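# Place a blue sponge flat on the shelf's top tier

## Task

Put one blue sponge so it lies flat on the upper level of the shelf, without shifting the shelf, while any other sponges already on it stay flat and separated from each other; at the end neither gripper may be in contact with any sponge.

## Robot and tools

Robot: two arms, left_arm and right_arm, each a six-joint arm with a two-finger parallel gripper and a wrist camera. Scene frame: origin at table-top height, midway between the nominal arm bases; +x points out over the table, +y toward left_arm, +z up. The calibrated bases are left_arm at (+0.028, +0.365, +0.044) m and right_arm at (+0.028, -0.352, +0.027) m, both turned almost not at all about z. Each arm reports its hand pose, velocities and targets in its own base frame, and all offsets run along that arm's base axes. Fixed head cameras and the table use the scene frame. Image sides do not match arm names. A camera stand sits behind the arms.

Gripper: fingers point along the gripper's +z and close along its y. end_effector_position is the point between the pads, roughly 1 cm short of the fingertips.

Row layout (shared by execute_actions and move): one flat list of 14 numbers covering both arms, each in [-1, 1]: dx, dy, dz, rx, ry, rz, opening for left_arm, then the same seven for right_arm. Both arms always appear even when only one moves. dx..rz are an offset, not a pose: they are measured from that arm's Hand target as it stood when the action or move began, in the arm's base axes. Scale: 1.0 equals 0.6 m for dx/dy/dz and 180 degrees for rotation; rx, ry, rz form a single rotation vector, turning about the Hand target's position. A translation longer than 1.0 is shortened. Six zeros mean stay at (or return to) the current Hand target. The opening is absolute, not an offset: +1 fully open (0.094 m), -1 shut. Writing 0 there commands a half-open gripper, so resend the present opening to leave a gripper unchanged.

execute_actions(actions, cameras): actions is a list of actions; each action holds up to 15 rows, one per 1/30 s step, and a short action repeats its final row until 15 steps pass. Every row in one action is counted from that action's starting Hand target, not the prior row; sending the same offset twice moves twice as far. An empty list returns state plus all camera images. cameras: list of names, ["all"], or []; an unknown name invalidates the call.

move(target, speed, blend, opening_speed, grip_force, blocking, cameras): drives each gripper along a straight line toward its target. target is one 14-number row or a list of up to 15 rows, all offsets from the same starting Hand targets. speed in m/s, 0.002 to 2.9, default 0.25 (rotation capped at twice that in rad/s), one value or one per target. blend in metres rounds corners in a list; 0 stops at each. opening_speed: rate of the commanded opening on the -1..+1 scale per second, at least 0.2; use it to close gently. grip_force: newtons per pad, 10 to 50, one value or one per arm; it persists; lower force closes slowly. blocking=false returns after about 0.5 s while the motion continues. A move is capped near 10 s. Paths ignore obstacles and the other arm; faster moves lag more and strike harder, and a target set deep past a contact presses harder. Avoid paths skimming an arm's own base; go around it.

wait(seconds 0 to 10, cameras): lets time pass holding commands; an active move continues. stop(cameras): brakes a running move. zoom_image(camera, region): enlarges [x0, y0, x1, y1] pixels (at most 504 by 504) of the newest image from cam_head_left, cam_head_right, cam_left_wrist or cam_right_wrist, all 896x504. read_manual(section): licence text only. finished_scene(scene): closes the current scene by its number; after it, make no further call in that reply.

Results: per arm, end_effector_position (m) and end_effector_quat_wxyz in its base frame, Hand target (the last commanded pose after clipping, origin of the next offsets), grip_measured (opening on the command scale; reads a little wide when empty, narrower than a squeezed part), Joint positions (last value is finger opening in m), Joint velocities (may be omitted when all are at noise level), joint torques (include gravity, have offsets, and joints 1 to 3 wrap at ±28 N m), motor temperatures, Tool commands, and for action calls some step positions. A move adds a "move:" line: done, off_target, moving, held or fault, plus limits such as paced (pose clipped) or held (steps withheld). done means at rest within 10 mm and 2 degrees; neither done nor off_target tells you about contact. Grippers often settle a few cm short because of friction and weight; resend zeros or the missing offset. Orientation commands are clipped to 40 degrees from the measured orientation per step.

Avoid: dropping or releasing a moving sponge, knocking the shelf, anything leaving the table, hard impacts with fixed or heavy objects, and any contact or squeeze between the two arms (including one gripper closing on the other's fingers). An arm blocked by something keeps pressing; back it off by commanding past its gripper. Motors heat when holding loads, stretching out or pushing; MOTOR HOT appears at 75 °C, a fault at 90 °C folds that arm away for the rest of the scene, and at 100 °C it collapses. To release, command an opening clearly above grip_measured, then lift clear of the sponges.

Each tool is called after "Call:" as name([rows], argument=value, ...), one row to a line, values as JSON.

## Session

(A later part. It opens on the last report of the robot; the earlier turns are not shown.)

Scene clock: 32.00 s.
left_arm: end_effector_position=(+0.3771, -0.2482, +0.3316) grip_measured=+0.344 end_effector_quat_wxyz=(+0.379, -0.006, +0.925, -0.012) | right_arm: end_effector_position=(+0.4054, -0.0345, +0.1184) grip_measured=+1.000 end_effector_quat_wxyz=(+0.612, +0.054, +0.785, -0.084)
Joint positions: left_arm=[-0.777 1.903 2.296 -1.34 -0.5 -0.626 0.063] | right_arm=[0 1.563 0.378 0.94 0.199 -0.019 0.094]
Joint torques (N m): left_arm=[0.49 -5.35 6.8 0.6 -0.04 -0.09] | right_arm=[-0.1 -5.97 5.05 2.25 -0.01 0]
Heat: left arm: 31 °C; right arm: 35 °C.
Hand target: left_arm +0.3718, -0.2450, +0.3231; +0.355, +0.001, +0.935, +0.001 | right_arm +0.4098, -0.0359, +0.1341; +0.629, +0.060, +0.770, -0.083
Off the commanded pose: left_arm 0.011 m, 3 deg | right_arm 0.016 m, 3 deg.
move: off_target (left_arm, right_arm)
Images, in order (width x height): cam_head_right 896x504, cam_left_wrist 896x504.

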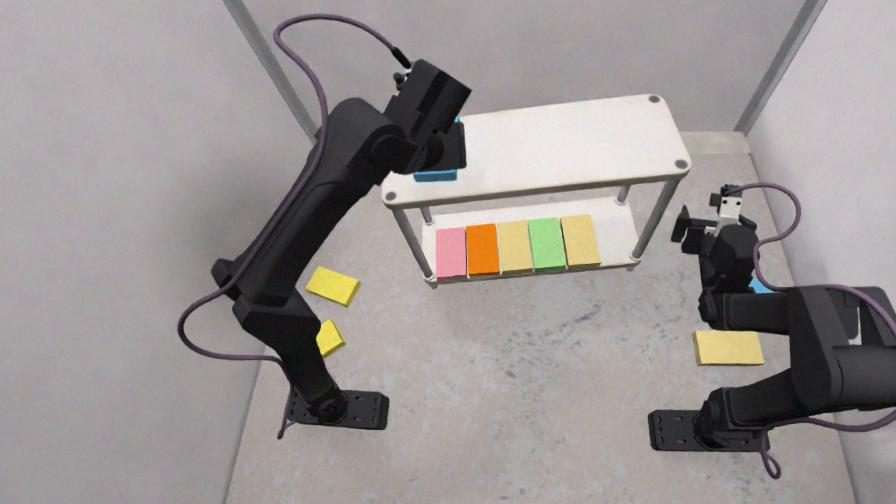

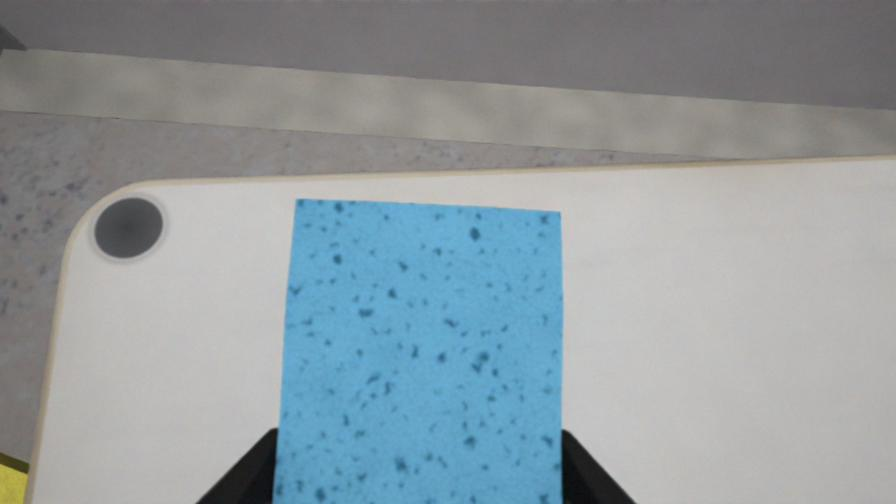

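Call:
move(target=[0.005,0,-0.003,0,0.016,0,0.25,0,0,0,0,0,0,1], speed=0.1)

Call:
zoom_image(camera="cam_head_right", region=[360, 60, 540, 220])

Scene clock: 33.40 s.
left_arm: end_effector_position=(+0.3792, -0.2510, +0.3311) grip_measured=+0.344 end_effector_quat_wxyz=(+0.359, -0.004, +0.933, -0.013) | right_arm: end_effector_position=(+0.4054, -0.0345, +0.1184) grip_measured=+1.000 end_effector_quat_wxyz=(+0.612, +0.054, +0.785, -0.084)
Joint positions: left_arm=[-0.766 1.983 2.444 -1.441 -0.466 -0.63 0.063] | right_arm=[0 1.563 0.378 0.94 0.199 -0.019 0.094]
Joint torques (N m): left_arm=[0.47 -5.76 6.63 0.54 0.04 -0.07] | right_arm=[-0.09 -5.97 5.05 2.25 -0.01 0]
Heat: left arm: 31 °C; right arm: 35 °C.
Hand target: left_arm +0.3748, -0.2450, +0.3213; +0.331, +0.001, +0.944, +0.001 | right_arm +0.4098, -0.0359, +0.1341; +0.629, +0.060, +0.770, -0.083
Off the commanded pose: left_arm 0.012 m, 4 deg | right_arm 0.016 m, 3 deg.
move: off_target (left_arm, right_arm)

Scaled by 2.800 from the camera's 896x504 image, which has a finer 1280x720 frame.
This view is cut from an older image: the scene may have changed since it was taken.

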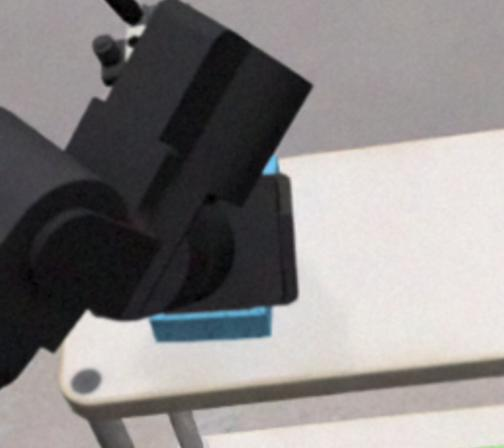

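Call:
move(target=[0.007,-0.008,0.012,0,0,0,0.9,0,0,0,0,0,0,1], opening_speed=0.8, speed=0.05, cameras=["cam_left_wrist","cam_head_right"])

Scene clock: 34.90 s.
left_arm: end_effector_position=(+0.3808, -0.2535, +0.3248) grip_measured=+0.897 end_effector_quat_wxyz=(+0.340, +0.002, +0.940, -0.005) | right_arm: end_effector_position=(+0.4054, -0.0345, +0.1184) grip_measured=+1.000 end_effector_quat_wxyz=(+0.612, +0.054, +0.785, -0.084)
Joint positions: left_arm=[-0.761 2.061 2.57 -1.53 -0.449 -0.63 0.089] | right_arm=[0 1.563 0.378 0.94 0.199 -0.019 0.094]
Joint torques (N m): left_arm=[0.32 -6.94 7.19 0.77 -0.13 -0.02] | right_arm=[-0.1 -5.96 5.05 2.25 -0.01 0]
Heat: left arm: 31 °C; right arm: 35 °C.
Hand target: left_arm +0.3790, -0.2498, +0.3285; +0.331, +0.001, +0.944, +0.001 | right_arm +0.4098, -0.0359, +0.1341; +0.629, +0.060, +0.770, -0.083
Off the commanded pose: left_arm 0.006 m, 1 deg | right_arm 0.016 m, 3 deg.
joint sent to its limit (left arm) — joint 4 (wrist pitch), lower limit. The joint targets are off in position, not in orientation.
move: off_target (right_arm)
Images, in order (width x height): cam_head_right 896x504, cam_left_wrist 896x504.

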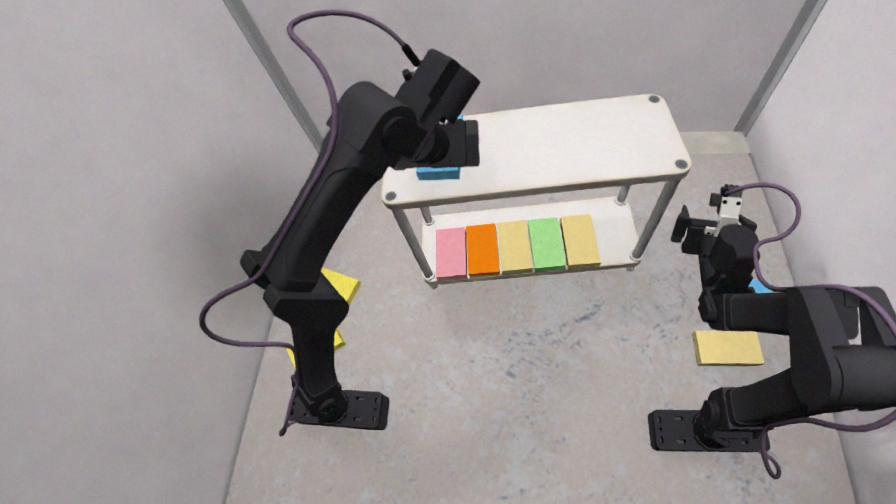

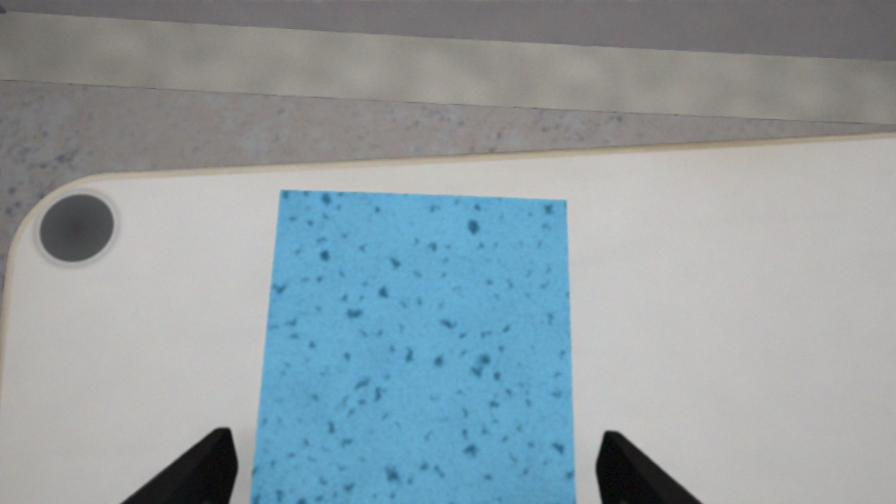

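Call:
move([
  [-0.08,0,0.12,0,-0.03,0,1,0,0,0,0,0,0,1],
  [-0.25,0,0.17,0,-0.08,0,1,0,0,0,0,0,0,1],
], speed=0.15, blend=[0.02,0], cameras=["cam_left_wrist","cam_head_right"])

Scene clock: 37.50 s.
left_arm: end_effector_position=(+0.2291, -0.2679, +0.4236) grip_measured=+0.998 end_effector_quat_wxyz=(+0.482, +0.035, +0.872, -0.072) | right_arm: end_effector_position=(+0.4054, -0.0345, +0.1184) grip_measured=+1.000 end_effector_quat_wxyz=(+0.612, +0.054, +0.785, -0.084)
Joint positions: left_arm=[-1.259 1.667 2.294 -1.536 -0.843 -0.873 0.094] | right_arm=[0 1.563 0.378 0.94 0.199 -0.019 0.094]
Joint torques (N m): left_arm=[-0.21 -6.04 2.78 0.88 -0.75 -0.09] | right_arm=[-0.1 -5.96 5.05 2.25 -0.01 0]
Heat: left arm: 31 °C; right arm: 35 °C.
Hand target: left_arm +0.2290, -0.2498, +0.4305; +0.447, +0.001, +0.895, +0.001 | right_arm +0.4098, -0.0359, +0.1341; +0.629, +0.060, +0.770, -0.083
Off the commanded pose: left_arm 0.019 m, 10 deg | right_arm 0.016 m, 3 deg.
joint sent to its limit (left arm) — joint 4 (wrist pitch), lower limit. The joint targets are off in position and orientation.
move: off_target (left_arm, right_arm)
Images, in order (width x height): cam_head_right 896x504, cam_left_wrist 896x504.

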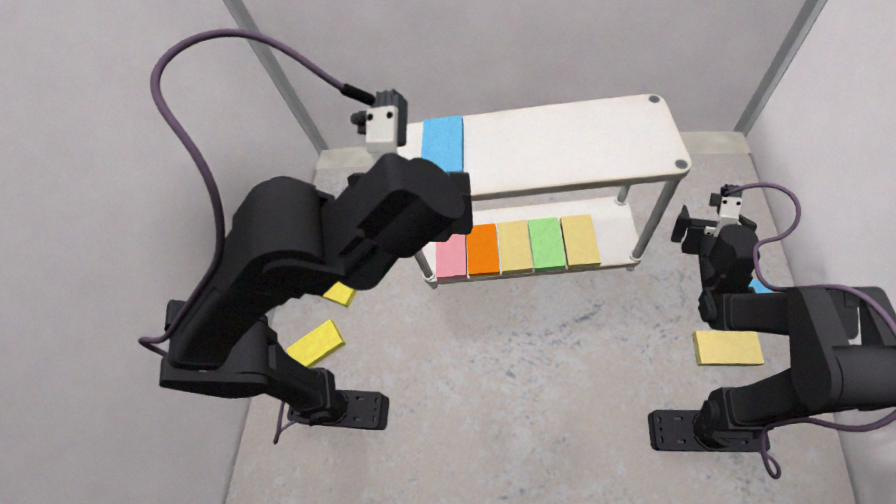

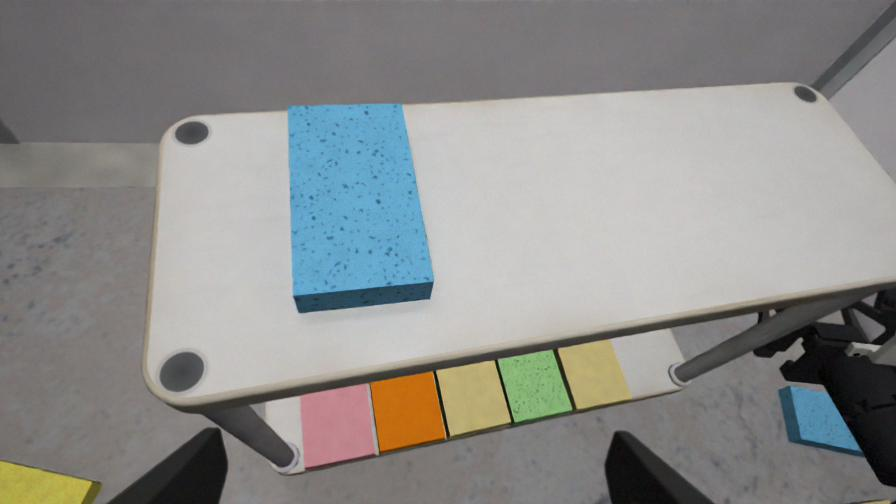

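Call:
finished_scene(scene=2)

The scene is finished: the task was done.


## Next scene

The same job, from a new start.

Call:
execute_actions(actions=[])

Scene clock: 0.00 s.
left_arm: end_effector_position=(+0.4081, +0.0457, +0.1046) grip_measured=+1.000 end_effector_quat_wxyz=(+0.570, -0.097, +0.805, +0.133) | right_arm: end_effector_position=(+0.4047, -0.0248, +0.1132) grip_measured=+1.000 end_effector_quat_wxyz=(+0.606, +0.063, +0.791, -0.059)
Joint positions: left_arm=[-0.056 1.587 0.449 0.792 -0.383 -0.025 0.094] | right_arm=[0.02 1.559 0.378 0.914 0.19 0.035 0.094]
Joint velocities: within noise
Joint torques (N m): no reading
Motor temperatures (°C): left_arm=[26 27 28 25 24 27 28] | right_arm=[27 29 26 27 27 28 28]
Heat: left arm: 28 °C; right arm: 29 °C.
Hand target: left_arm +0.4136, +0.0465, +0.1215; +0.590, -0.105, +0.790, +0.131 | right_arm +0.4093, -0.0262, +0.1295; +0.624, +0.070, +0.776, -0.058
Tool commands: left_gripper/opening=+1.0 right_gripper/opening=+1.0

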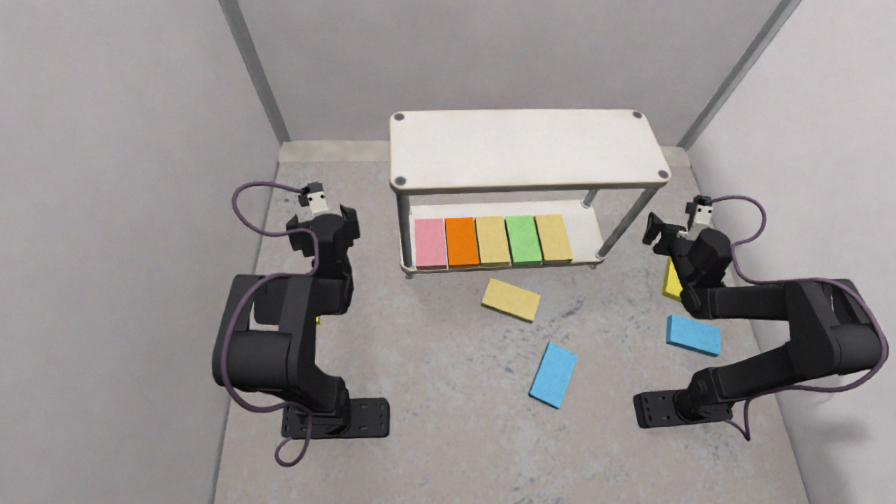

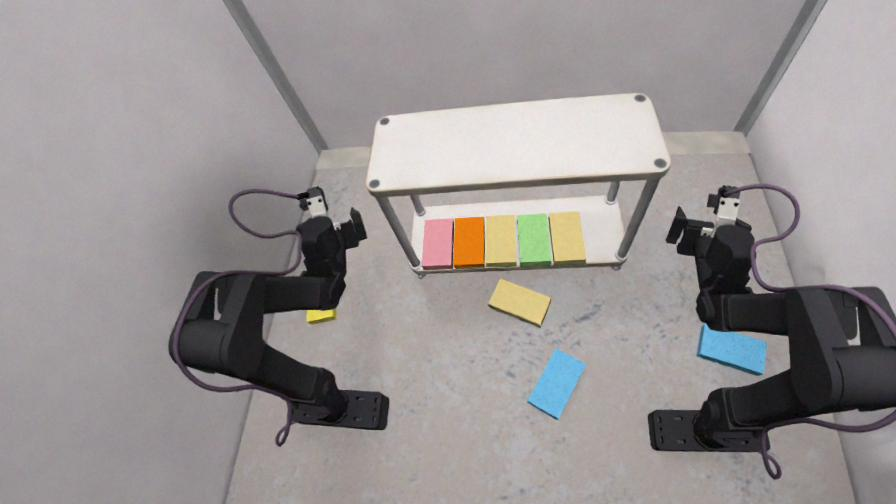

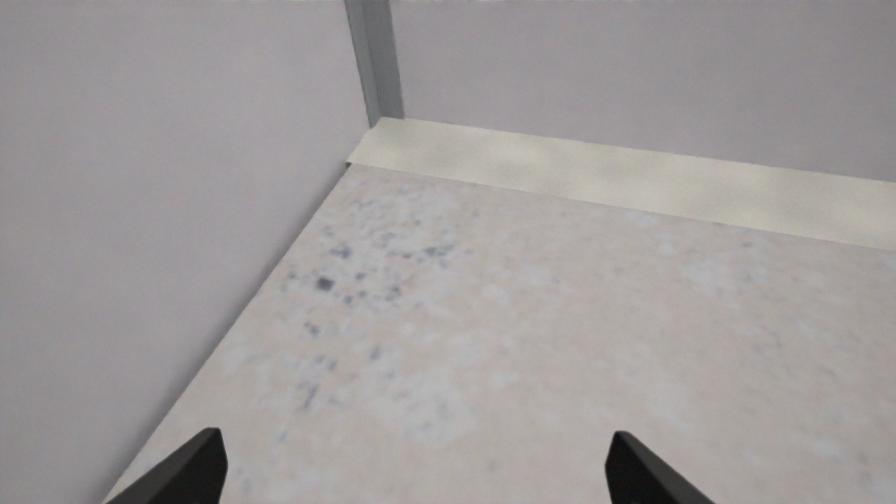

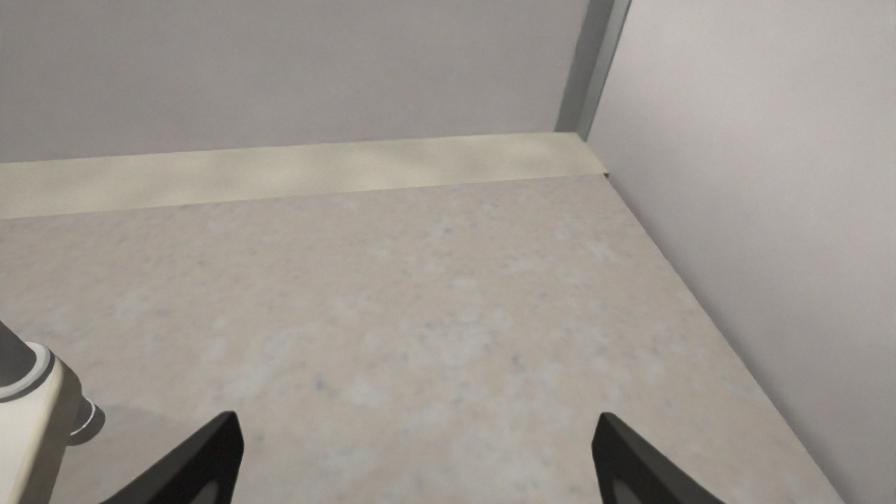

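Call:
move([
  [-0.356,-0.244,0.13,-0.0174,0.1674,-0.2306,1,0,0,0,0,0,0,1],
  [-0.606,-0.775,0.114,-0.0174,0.1674,-0.2306,1,0,0,0,0,0,0,1],
], blend=[0.05,0], speed=0.35, cameras=["cam_left_wrist","cam_head_right","cam_head_left"])

Scene clock: 4.43 s.
left_arm: end_effector_position=(+0.0419, -0.4123, +0.1726) grip_measured=+1.000 end_effector_quat_wxyz=(+0.352, +0.218, +0.907, -0.075) | right_arm: end_effector_position=(+0.4047, -0.0248, +0.1132) grip_measured=+1.000 end_effector_quat_wxyz=(+0.606, +0.063, +0.791, -0.059)
Joint positions: left_arm=[-1.759 1.873 1.648 -1.119 -0.707 -1.203 0.094] | right_arm=[0.02 1.559 0.378 0.914 0.19 0.035 0.094]
Joint torques (N m): left_arm=[0.03 -6.08 9.01 0.36 -0.82 -0.09] | right_arm=[-0.1 -5.91 5.16 2.2 0 0]
Heat: left arm: 29 °C; right arm: 29 °C.
Hand target: left_arm +0.0500, -0.4185, +0.1899; +0.373, +0.199, +0.902, -0.083 | right_arm +0.4093, -0.0262, +0.1295; +0.624, +0.070, +0.776, -0.058
Off the commanded pose: left_arm 0.020 m, 3 deg | right_arm 0.017 m, 3 deg.
move: off_target (left_arm, right_arm)
Images, in order (width x height): cam_head_left 896x504, cam_head_right 896x504, cam_left_wrist 896x504.

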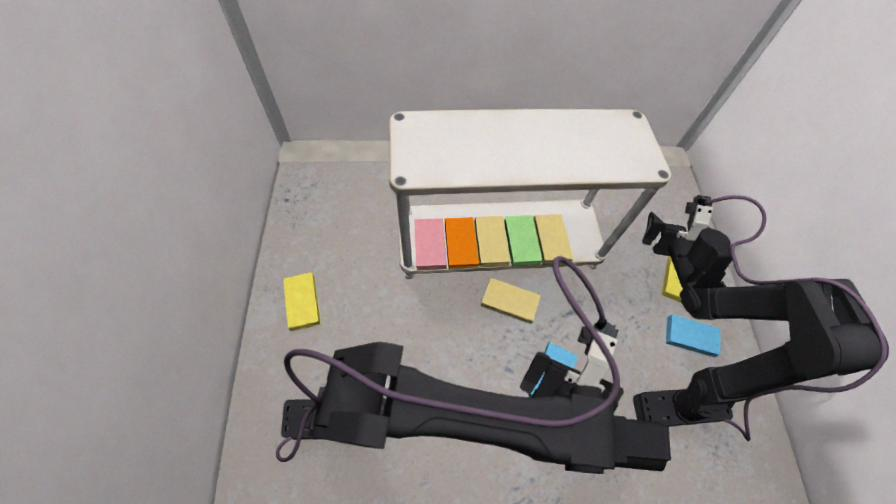

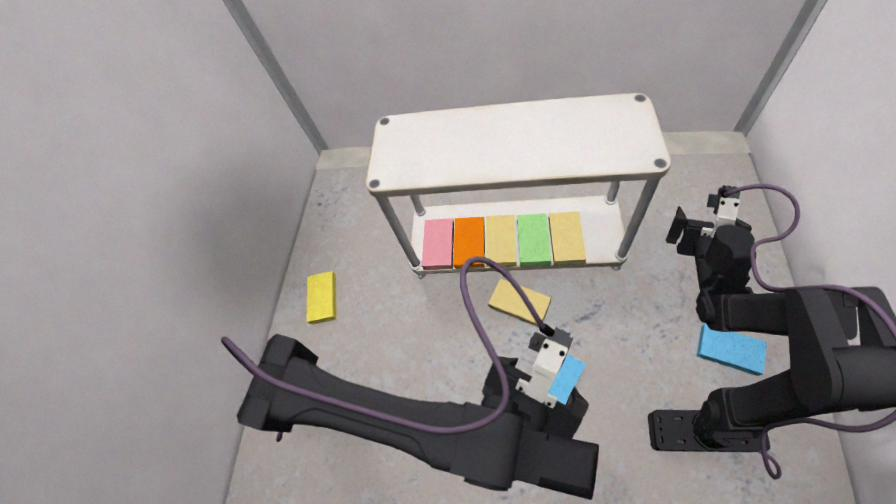

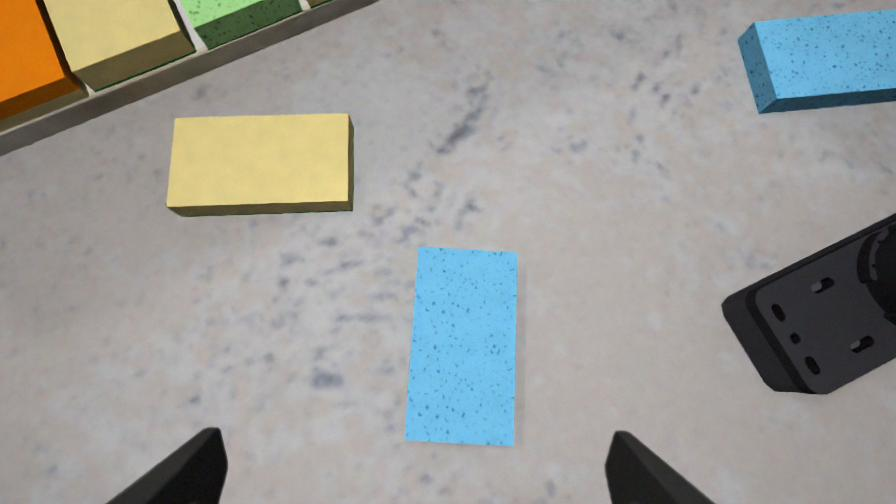

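Call:
move(target=[0.027,-0.058,-0.3,0,0,0,1,0,0,0,0,0,0,1], cameras=["cam_left_wrist"])

Scene clock: 6.67 s.
left_arm: end_effector_position=(+0.0581, -0.4508, +0.0060) grip_measured=+1.000 end_effector_quat_wxyz=(+0.359, +0.210, +0.906, -0.076) | right_arm: end_effector_position=(+0.4047, -0.0248, +0.1132) grip_measured=+1.000 end_effector_quat_wxyz=(+0.606, +0.063, +0.791, -0.059)
Joint positions: left_arm=[-1.706 2.169 1.381 -0.515 -0.71 -1.151 0.094] | right_arm=[0.02 1.559 0.378 0.914 0.19 0.035 0.094]
Joint torques (N m): left_arm=[0.43 -8.53 3.48 0.92 -0.62 0.03] | right_arm=[-0.09 -5.91 5.16 2.2 -0.01 0]
Heat: left arm: 29 °C; right arm: 29 °C.
Hand target: left_arm +0.0662, -0.4533, +0.0099; +0.373, +0.199, +0.902, -0.083 | right_arm +0.4093, -0.0262, +0.1295; +0.624, +0.070, +0.776, -0.058
Off the commanded pose: left_arm 0.009 m, 2 deg | right_arm 0.017 m, 3 deg.
move: off_target (right_arm)
Images, in order (width x height): cam_left_wrist 896x504.

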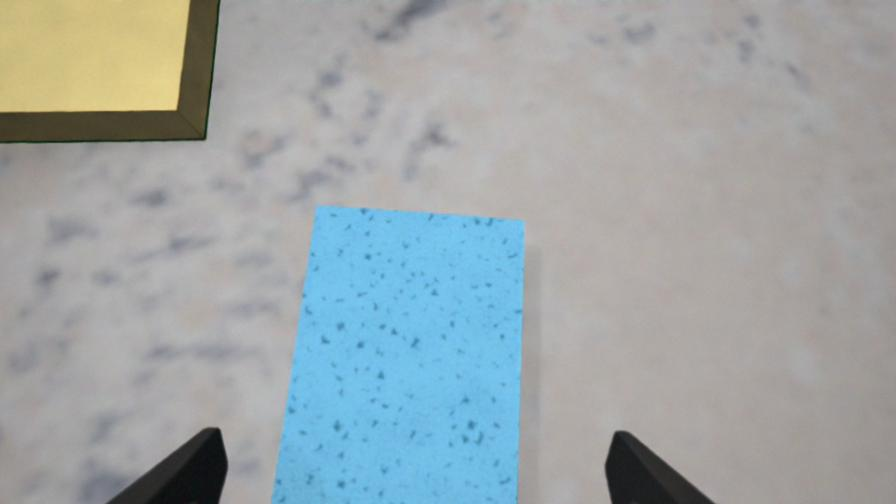

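Call:
move(target=[0.015,0.005,-0.049,0,0,0,1,0,0,0,0,0,0,1], cameras=["cam_left_wrist"], speed=0.1)

Call:
move(target=[0,0,0,0,0,0,0.25,0,0,0,0,0,0,1], opening_speed=0.6, cameras=["cam_left_wrist"])

Scene clock: 8.23 s.
left_arm: end_effector_position=(+0.0685, -0.4492, -0.0188) grip_measured=+1.000 end_effector_quat_wxyz=(+0.362, +0.203, +0.906, -0.081) | right_arm: end_effector_position=(+0.4047, -0.0248, +0.1132) grip_measured=+1.000 end_effector_quat_wxyz=(+0.606, +0.063, +0.791, -0.059)
Joint positions: left_arm=[-1.683 2.207 1.322 -0.389 -0.71 -1.131 0.094] | right_arm=[0.02 1.559 0.378 0.914 0.19 0.035 0.094]
Joint torques (N m): left_arm=[0.46 -7.86 3.26 0.96 -0.54 0.04] | right_arm=[-0.09 -5.91 5.16 2.2 -0.01 0]
Heat: left arm: 29 °C; right arm: 29 °C.
Hand target: left_arm +0.0752, -0.4503, -0.0195; +0.373, +0.199, +0.902, -0.083 | right_arm +0.4093, -0.0262, +0.1295; +0.624, +0.070, +0.776, -0.058
Off the commanded pose: left_arm 0.007 m, 2 deg | right_arm 0.017 m, 3 deg.
move: off_target (right_arm)
Images, in order (width x height): cam_left_wrist 896x504.

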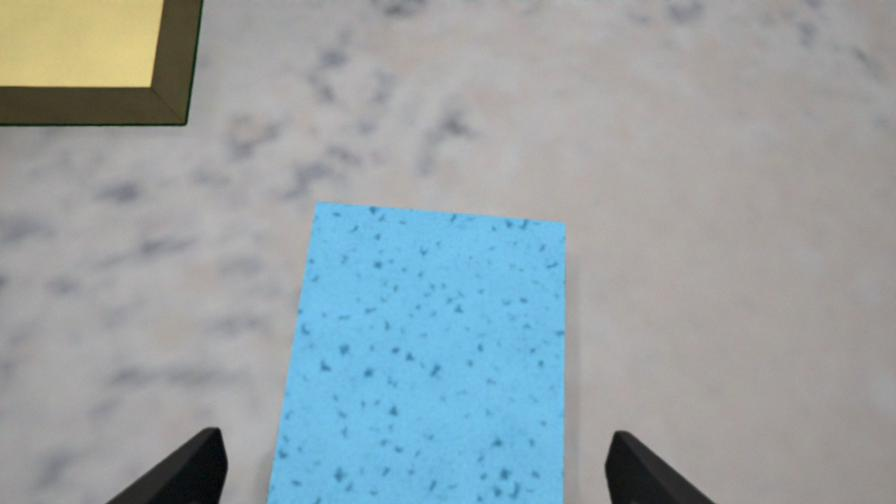

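Scene clock: 10.60 s.
left_arm: end_effector_position=(+0.0683, -0.4502, -0.0180) grip_measured=+0.315 end_effector_quat_wxyz=(+0.364, +0.208, +0.904, -0.081) | right_arm: end_effector_position=(+0.4047, -0.0248, +0.1132) grip_measured=+1.000 end_effector_quat_wxyz=(+0.606, +0.063, +0.791, -0.059)
Joint positions: left_arm=[-1.685 2.207 1.322 -0.384 -0.714 -1.12 0.062] | right_arm=[0.02 1.559 0.378 0.914 0.19 0.035 0.094]
Joint torques (N m): left_arm=[0.46 -7.9 3.23 0.95 -0.52 0.05] | right_arm=[-0.09 -5.91 5.15 2.2 -0.01 0]
Heat: left arm: 29 °C; right arm: 30 °C.
Hand target: left_arm +0.0752, -0.4503, -0.0195; +0.373, +0.199, +0.902, -0.083 | right_arm +0.4093, -0.0262, +0.1295; +0.624, +0.070, +0.776, -0.058
Off the commanded pose: left_arm 0.007 m, 1 deg | right_arm 0.017 m, 3 deg.
move: off_target (right_arm)
Images, in order (width x height): cam_left_wrist 896x504.

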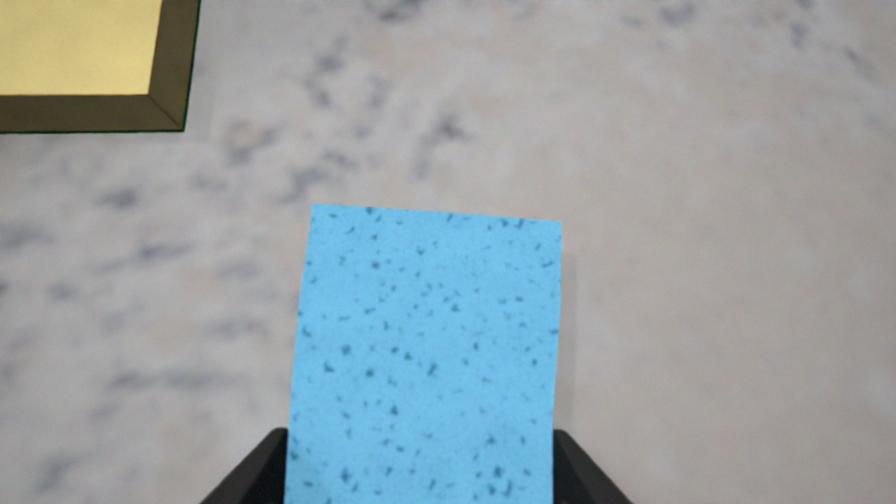

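Call:
move([
  [-0.009,0.05,0.65,0,0,0,0.25,0,0,0,0,0,0,1],
  [0.275,0.25,0.7,0,0,0.08,0.25,0,0,0,0,0,0,1],
  [0.483,0.342,0.66,0,0,0.139,0.25,0,0,0,0,0,0,1],
], blend=[0.04,0.04,0], speed=0.22, cameras=["cam_left_wrist","cam_head_right"])

Scene clock: 15.40 s.
left_arm: end_effector_position=(+0.3713, -0.2463, +0.3647) grip_measured=+0.312 end_effector_quat_wxyz=(+0.394, -0.002, +0.919, -0.005) | right_arm: end_effector_position=(+0.4047, -0.0248, +0.1132) grip_measured=+1.000 end_effector_quat_wxyz=(+0.606, +0.063, +0.791, -0.059)
Joint positions: left_arm=[-0.797 2.02 2.627 -1.539 -0.538 -0.619 0.062] | right_arm=[0.02 1.559 0.378 0.914 0.19 0.035 0.094]
Joint torques (N m): left_arm=[-0.36 -6.78 6.98 0.91 -0.2 0.04] | right_arm=[-0.09 -5.93 5.16 2.2 -0.01 0]
Heat: left arm: 30 °C; right arm: 31 °C.
Hand target: left_arm +0.3650, -0.2451, +0.3765; +0.383, -0.001, +0.924, +0.000 | right_arm +0.4093, -0.0262, +0.1295; +0.624, +0.070, +0.776, -0.058
Off the commanded pose: left_arm 0.013 m, 2 deg | right_arm 0.017 m, 3 deg.
joint sent to its limit (left arm) — joint 4 (wrist pitch), lower limit. The joint targets are off in position, not in orientation.
move: off_target (left_arm, right_arm)
Images, in order (width x height): cam_head_right 896x504, cam_left_wrist 896x504.

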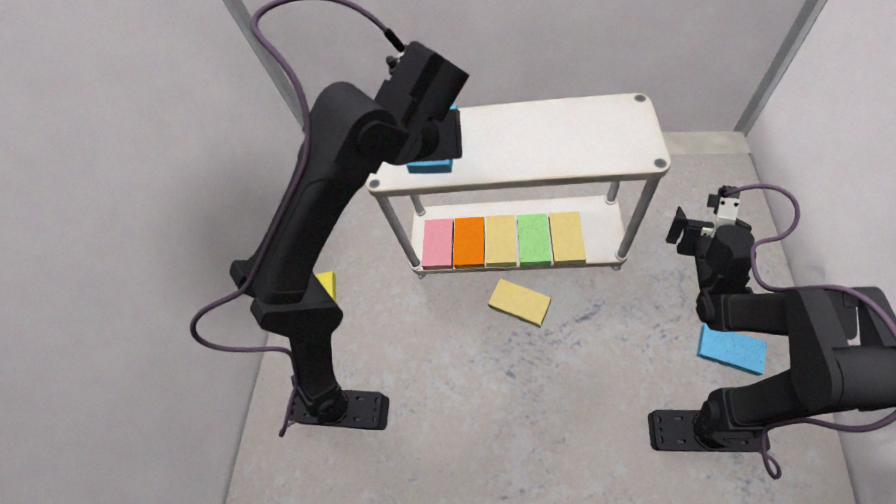

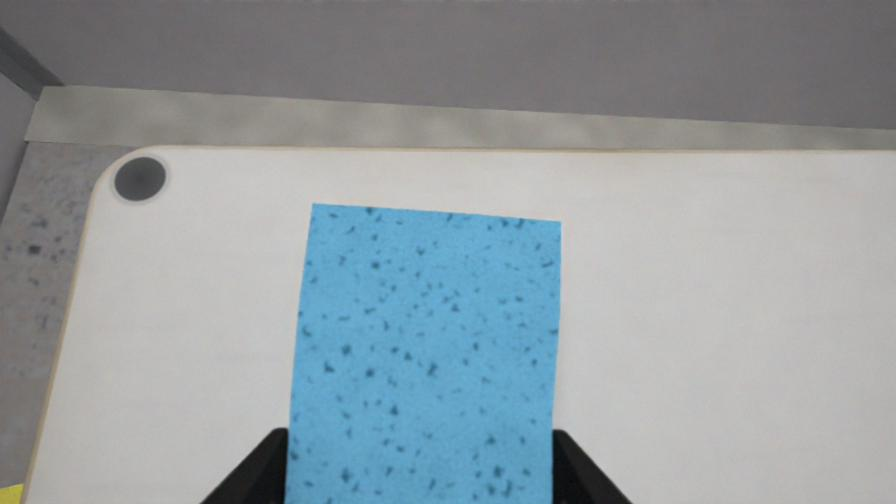

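Call:
move(target=[0.005,0,-0.066,0,0.014,0,0.25,0,0,0,0,0,0,1], speed=0.06, cameras=["cam_left_wrist","cam_head_right"])

Scene clock: 16.83 s.
left_arm: end_effector_position=(+0.3698, -0.2497, +0.3363) grip_measured=+0.312 end_effector_quat_wxyz=(+0.366, +0.004, +0.931, +0.008) | right_arm: end_effector_position=(+0.4047, -0.0248, +0.1132) grip_measured=+1.000 end_effector_quat_wxyz=(+0.606, +0.063, +0.791, -0.059)
Joint positions: left_arm=[-0.798 1.984 2.469 -1.487 -0.519 -0.636 0.062] | right_arm=[0.02 1.559 0.378 0.914 0.19 0.035 0.094]
Joint torques (N m): left_arm=[0.44 -8.17 2.3 1.08 0.01 -0.09] | right_arm=[-0.1 -5.91 5.16 2.2 -0.01 0]
Heat: left arm: 29 °C; right arm: 31 °C.
Hand target: left_arm +0.3680, -0.2451, +0.3369; +0.362, -0.001, +0.932, +0.000 | right_arm +0.4093, -0.0262, +0.1295; +0.624, +0.070, +0.776, -0.058
Off the commanded pose: left_arm 0.005 m, 1 deg | right_arm 0.017 m, 3 deg.
move: off_target (right_arm)
Images, in order (width x height): cam_head_right 896x504, cam_left_wrist 896x504.

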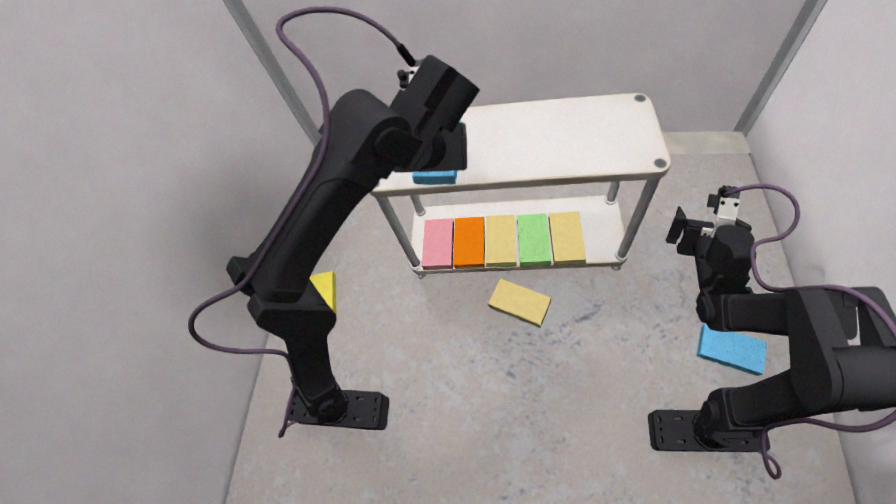

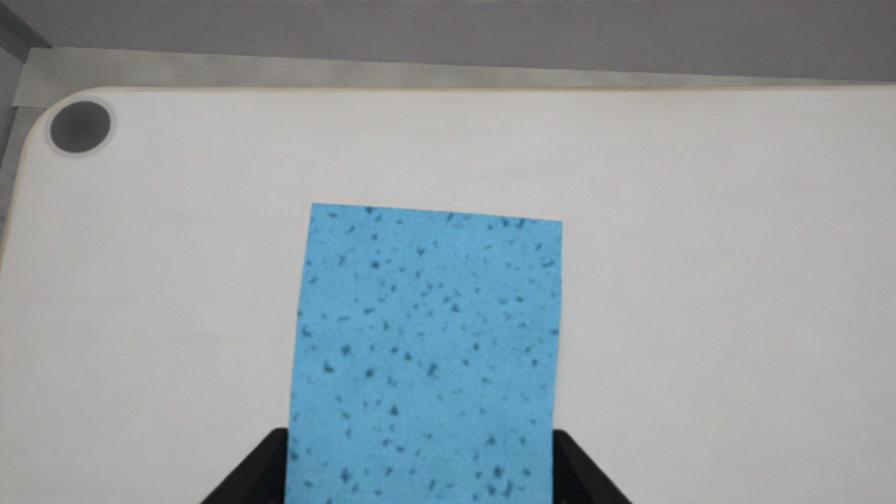

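Call:
move(target=[0.02,0,-0.015,0,0,0,0.25,0,0,0,0,0,0,1], speed=0.04)

Scene clock: 18.13 s.
left_arm: end_effector_position=(+0.3776, -0.2498, +0.3362) grip_measured=+0.312 end_effector_quat_wxyz=(+0.375, +0.002, +0.927, +0.001) | right_arm: end_effector_position=(+0.4047, -0.0248, +0.1132) grip_measured=+1.000 end_effector_quat_wxyz=(+0.606, +0.063, +0.791, -0.059)
Joint positions: left_arm=[-0.783 1.968 2.424 -1.427 -0.512 -0.617 0.062] | right_arm=[0.02 1.559 0.378 0.914 0.19 0.035 0.094]
Joint torques (N m): left_arm=[1.05 -7.1 2.03 1.14 0.07 0.02] | right_arm=[-0.1 -5.93 5.15 2.2 -0.01 0]
Heat: left arm: 29 °C; right arm: 31 °C.
Hand target: left_arm +0.3800, -0.2451, +0.3279; +0.362, -0.001, +0.932, +0.000 | right_arm +0.4093, -0.0262, +0.1295; +0.624, +0.070, +0.776, -0.058
Off the commanded pose: left_arm 0.010 m, 2 deg | right_arm 0.017 m, 3 deg.
move: off_target (right_arm)

Call:
move(target=[0,0,0.018,0,0,0,0.9,0,0,0,0,0,0,1], opening_speed=0.8, speed=0.03, cameras=["cam_left_wrist"])

Call:
move([
  [-0.08,0,0.12,0,-0.03,0,1,0,0,0,0,0,0,1],
  [-0.25,0,0.17,0,-0.08,0,1,0,0,0,0,0,0,1],
], speed=0.15, blend=[0.02,0], cameras=["cam_left_wrist","cam_head_right"])

Scene clock: 19.77 s.
left_arm: end_effector_position=(+0.3788, -0.2519, +0.3303) grip_measured=+0.897 end_effector_quat_wxyz=(+0.359, +0.007, +0.933, +0.001) | right_arm: end_effector_position=(+0.4047, -0.0248, +0.1132) grip_measured=+1.000 end_effector_quat_wxyz=(+0.606, +0.063, +0.791, -0.059)
Joint positions: left_arm=[-0.775 2.004 2.477 -1.467 -0.486 -0.614 0.089] | right_arm=[0.02 1.559 0.378 0.914 0.19 0.035 0.094]
Joint torques (N m): left_arm=[0.5 -6.23 7.69 0.82 -0.18 0.05] | right_arm=[-0.1 -5.93 5.16 2.2 -0.01 0]
Motor temperatures (°C): left_arm=[26 28 30 26 25 27 28] | right_arm=[27 29 27 32 27 28 28]
Heat: left arm: 30 °C; right arm: 32 °C.
Hand target: left_arm +0.3800, -0.2451, +0.3387; +0.362, -0.001, +0.932, +0.000 | right_arm +0.4093, -0.0262, +0.1295; +0.624, +0.070, +0.776, -0.058
Off the commanded pose: left_arm 0.011 m, 1 deg | right_arm 0.017 m, 3 deg.
move: off_target (left_arm, right_arm)
Images, in order (width x height): cam_left_wrist 896x504.

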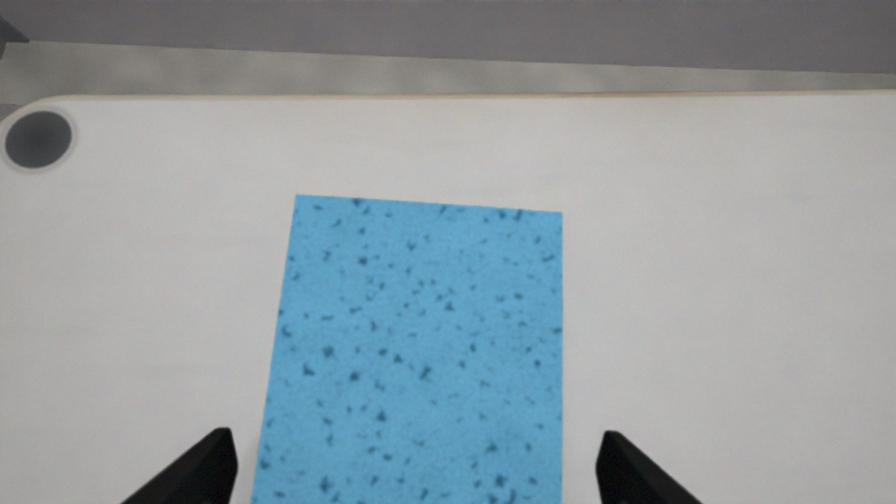

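Scene clock: 22.17 s.
left_arm: end_effector_position=(+0.2303, -0.2640, +0.4327) grip_measured=+0.997 end_effector_quat_wxyz=(+0.503, +0.031, +0.861, -0.062) | right_arm: end_effector_position=(+0.4047, -0.0248, +0.1132) grip_measured=+1.000 end_effector_quat_wxyz=(+0.606, +0.063, +0.791, -0.059)
Joint positions: left_arm=[-1.272 1.668 2.306 -1.538 -0.901 -0.866 0.094] | right_arm=[0.02 1.559 0.378 0.914 0.19 0.035 0.094]
Joint torques (N m): left_arm=[-0.12 -6 2.71 0.84 -0.79 -0.09] | right_arm=[-0.09 -5.91 5.16 2.2 -0.01 0]
Heat: left arm: 29 °C; right arm: 32 °C.
Hand target: left_arm +0.2300, -0.2451, +0.4407; +0.476, -0.001, +0.879, +0.000 | right_arm +0.4093, -0.0262, +0.1295; +0.624, +0.070, +0.776, -0.058
Off the commanded pose: left_arm 0.020 m, 9 deg | right_arm 0.017 m, 3 deg.
joint sent to its limit (left arm) — joint 4 (wrist pitch), lower limit. The joint targets are off in position and orientation.
move: off_target (left_arm, right_arm)
Images, in order (width x height): cam_head_right 896x504, cam_left_wrist 896x504.

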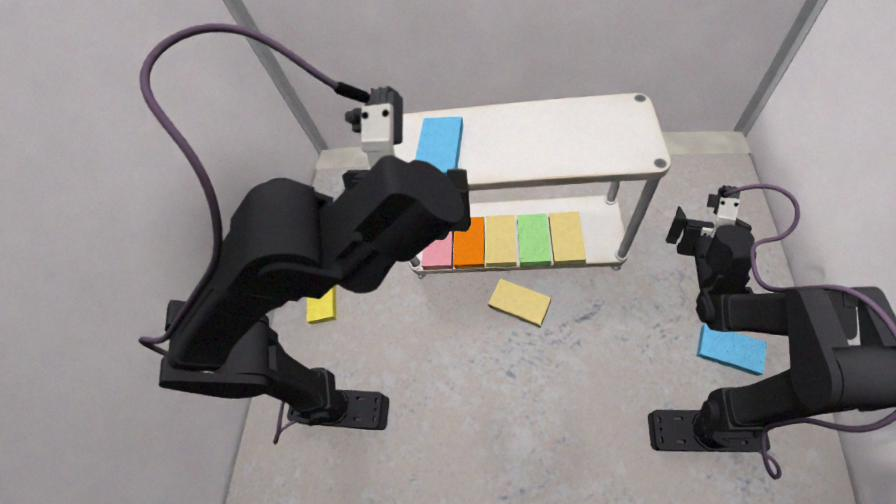

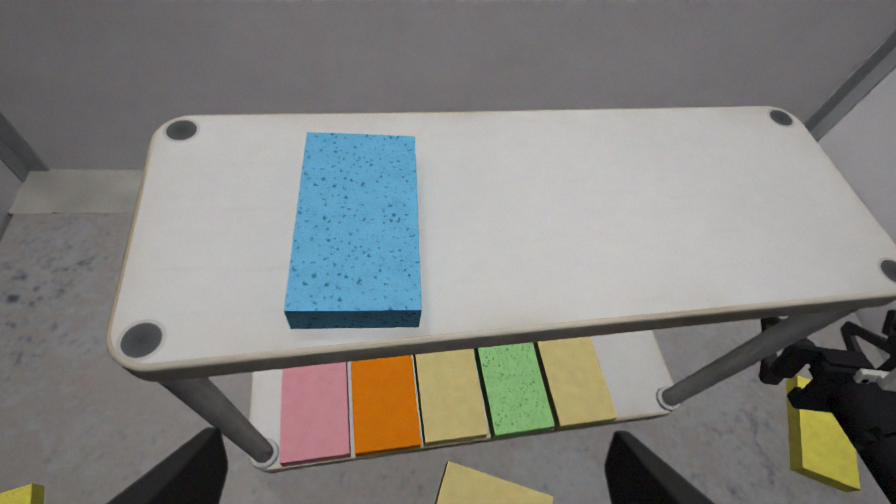

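Call:
finished_scene(scene=3)

The scene is finished: the task was done.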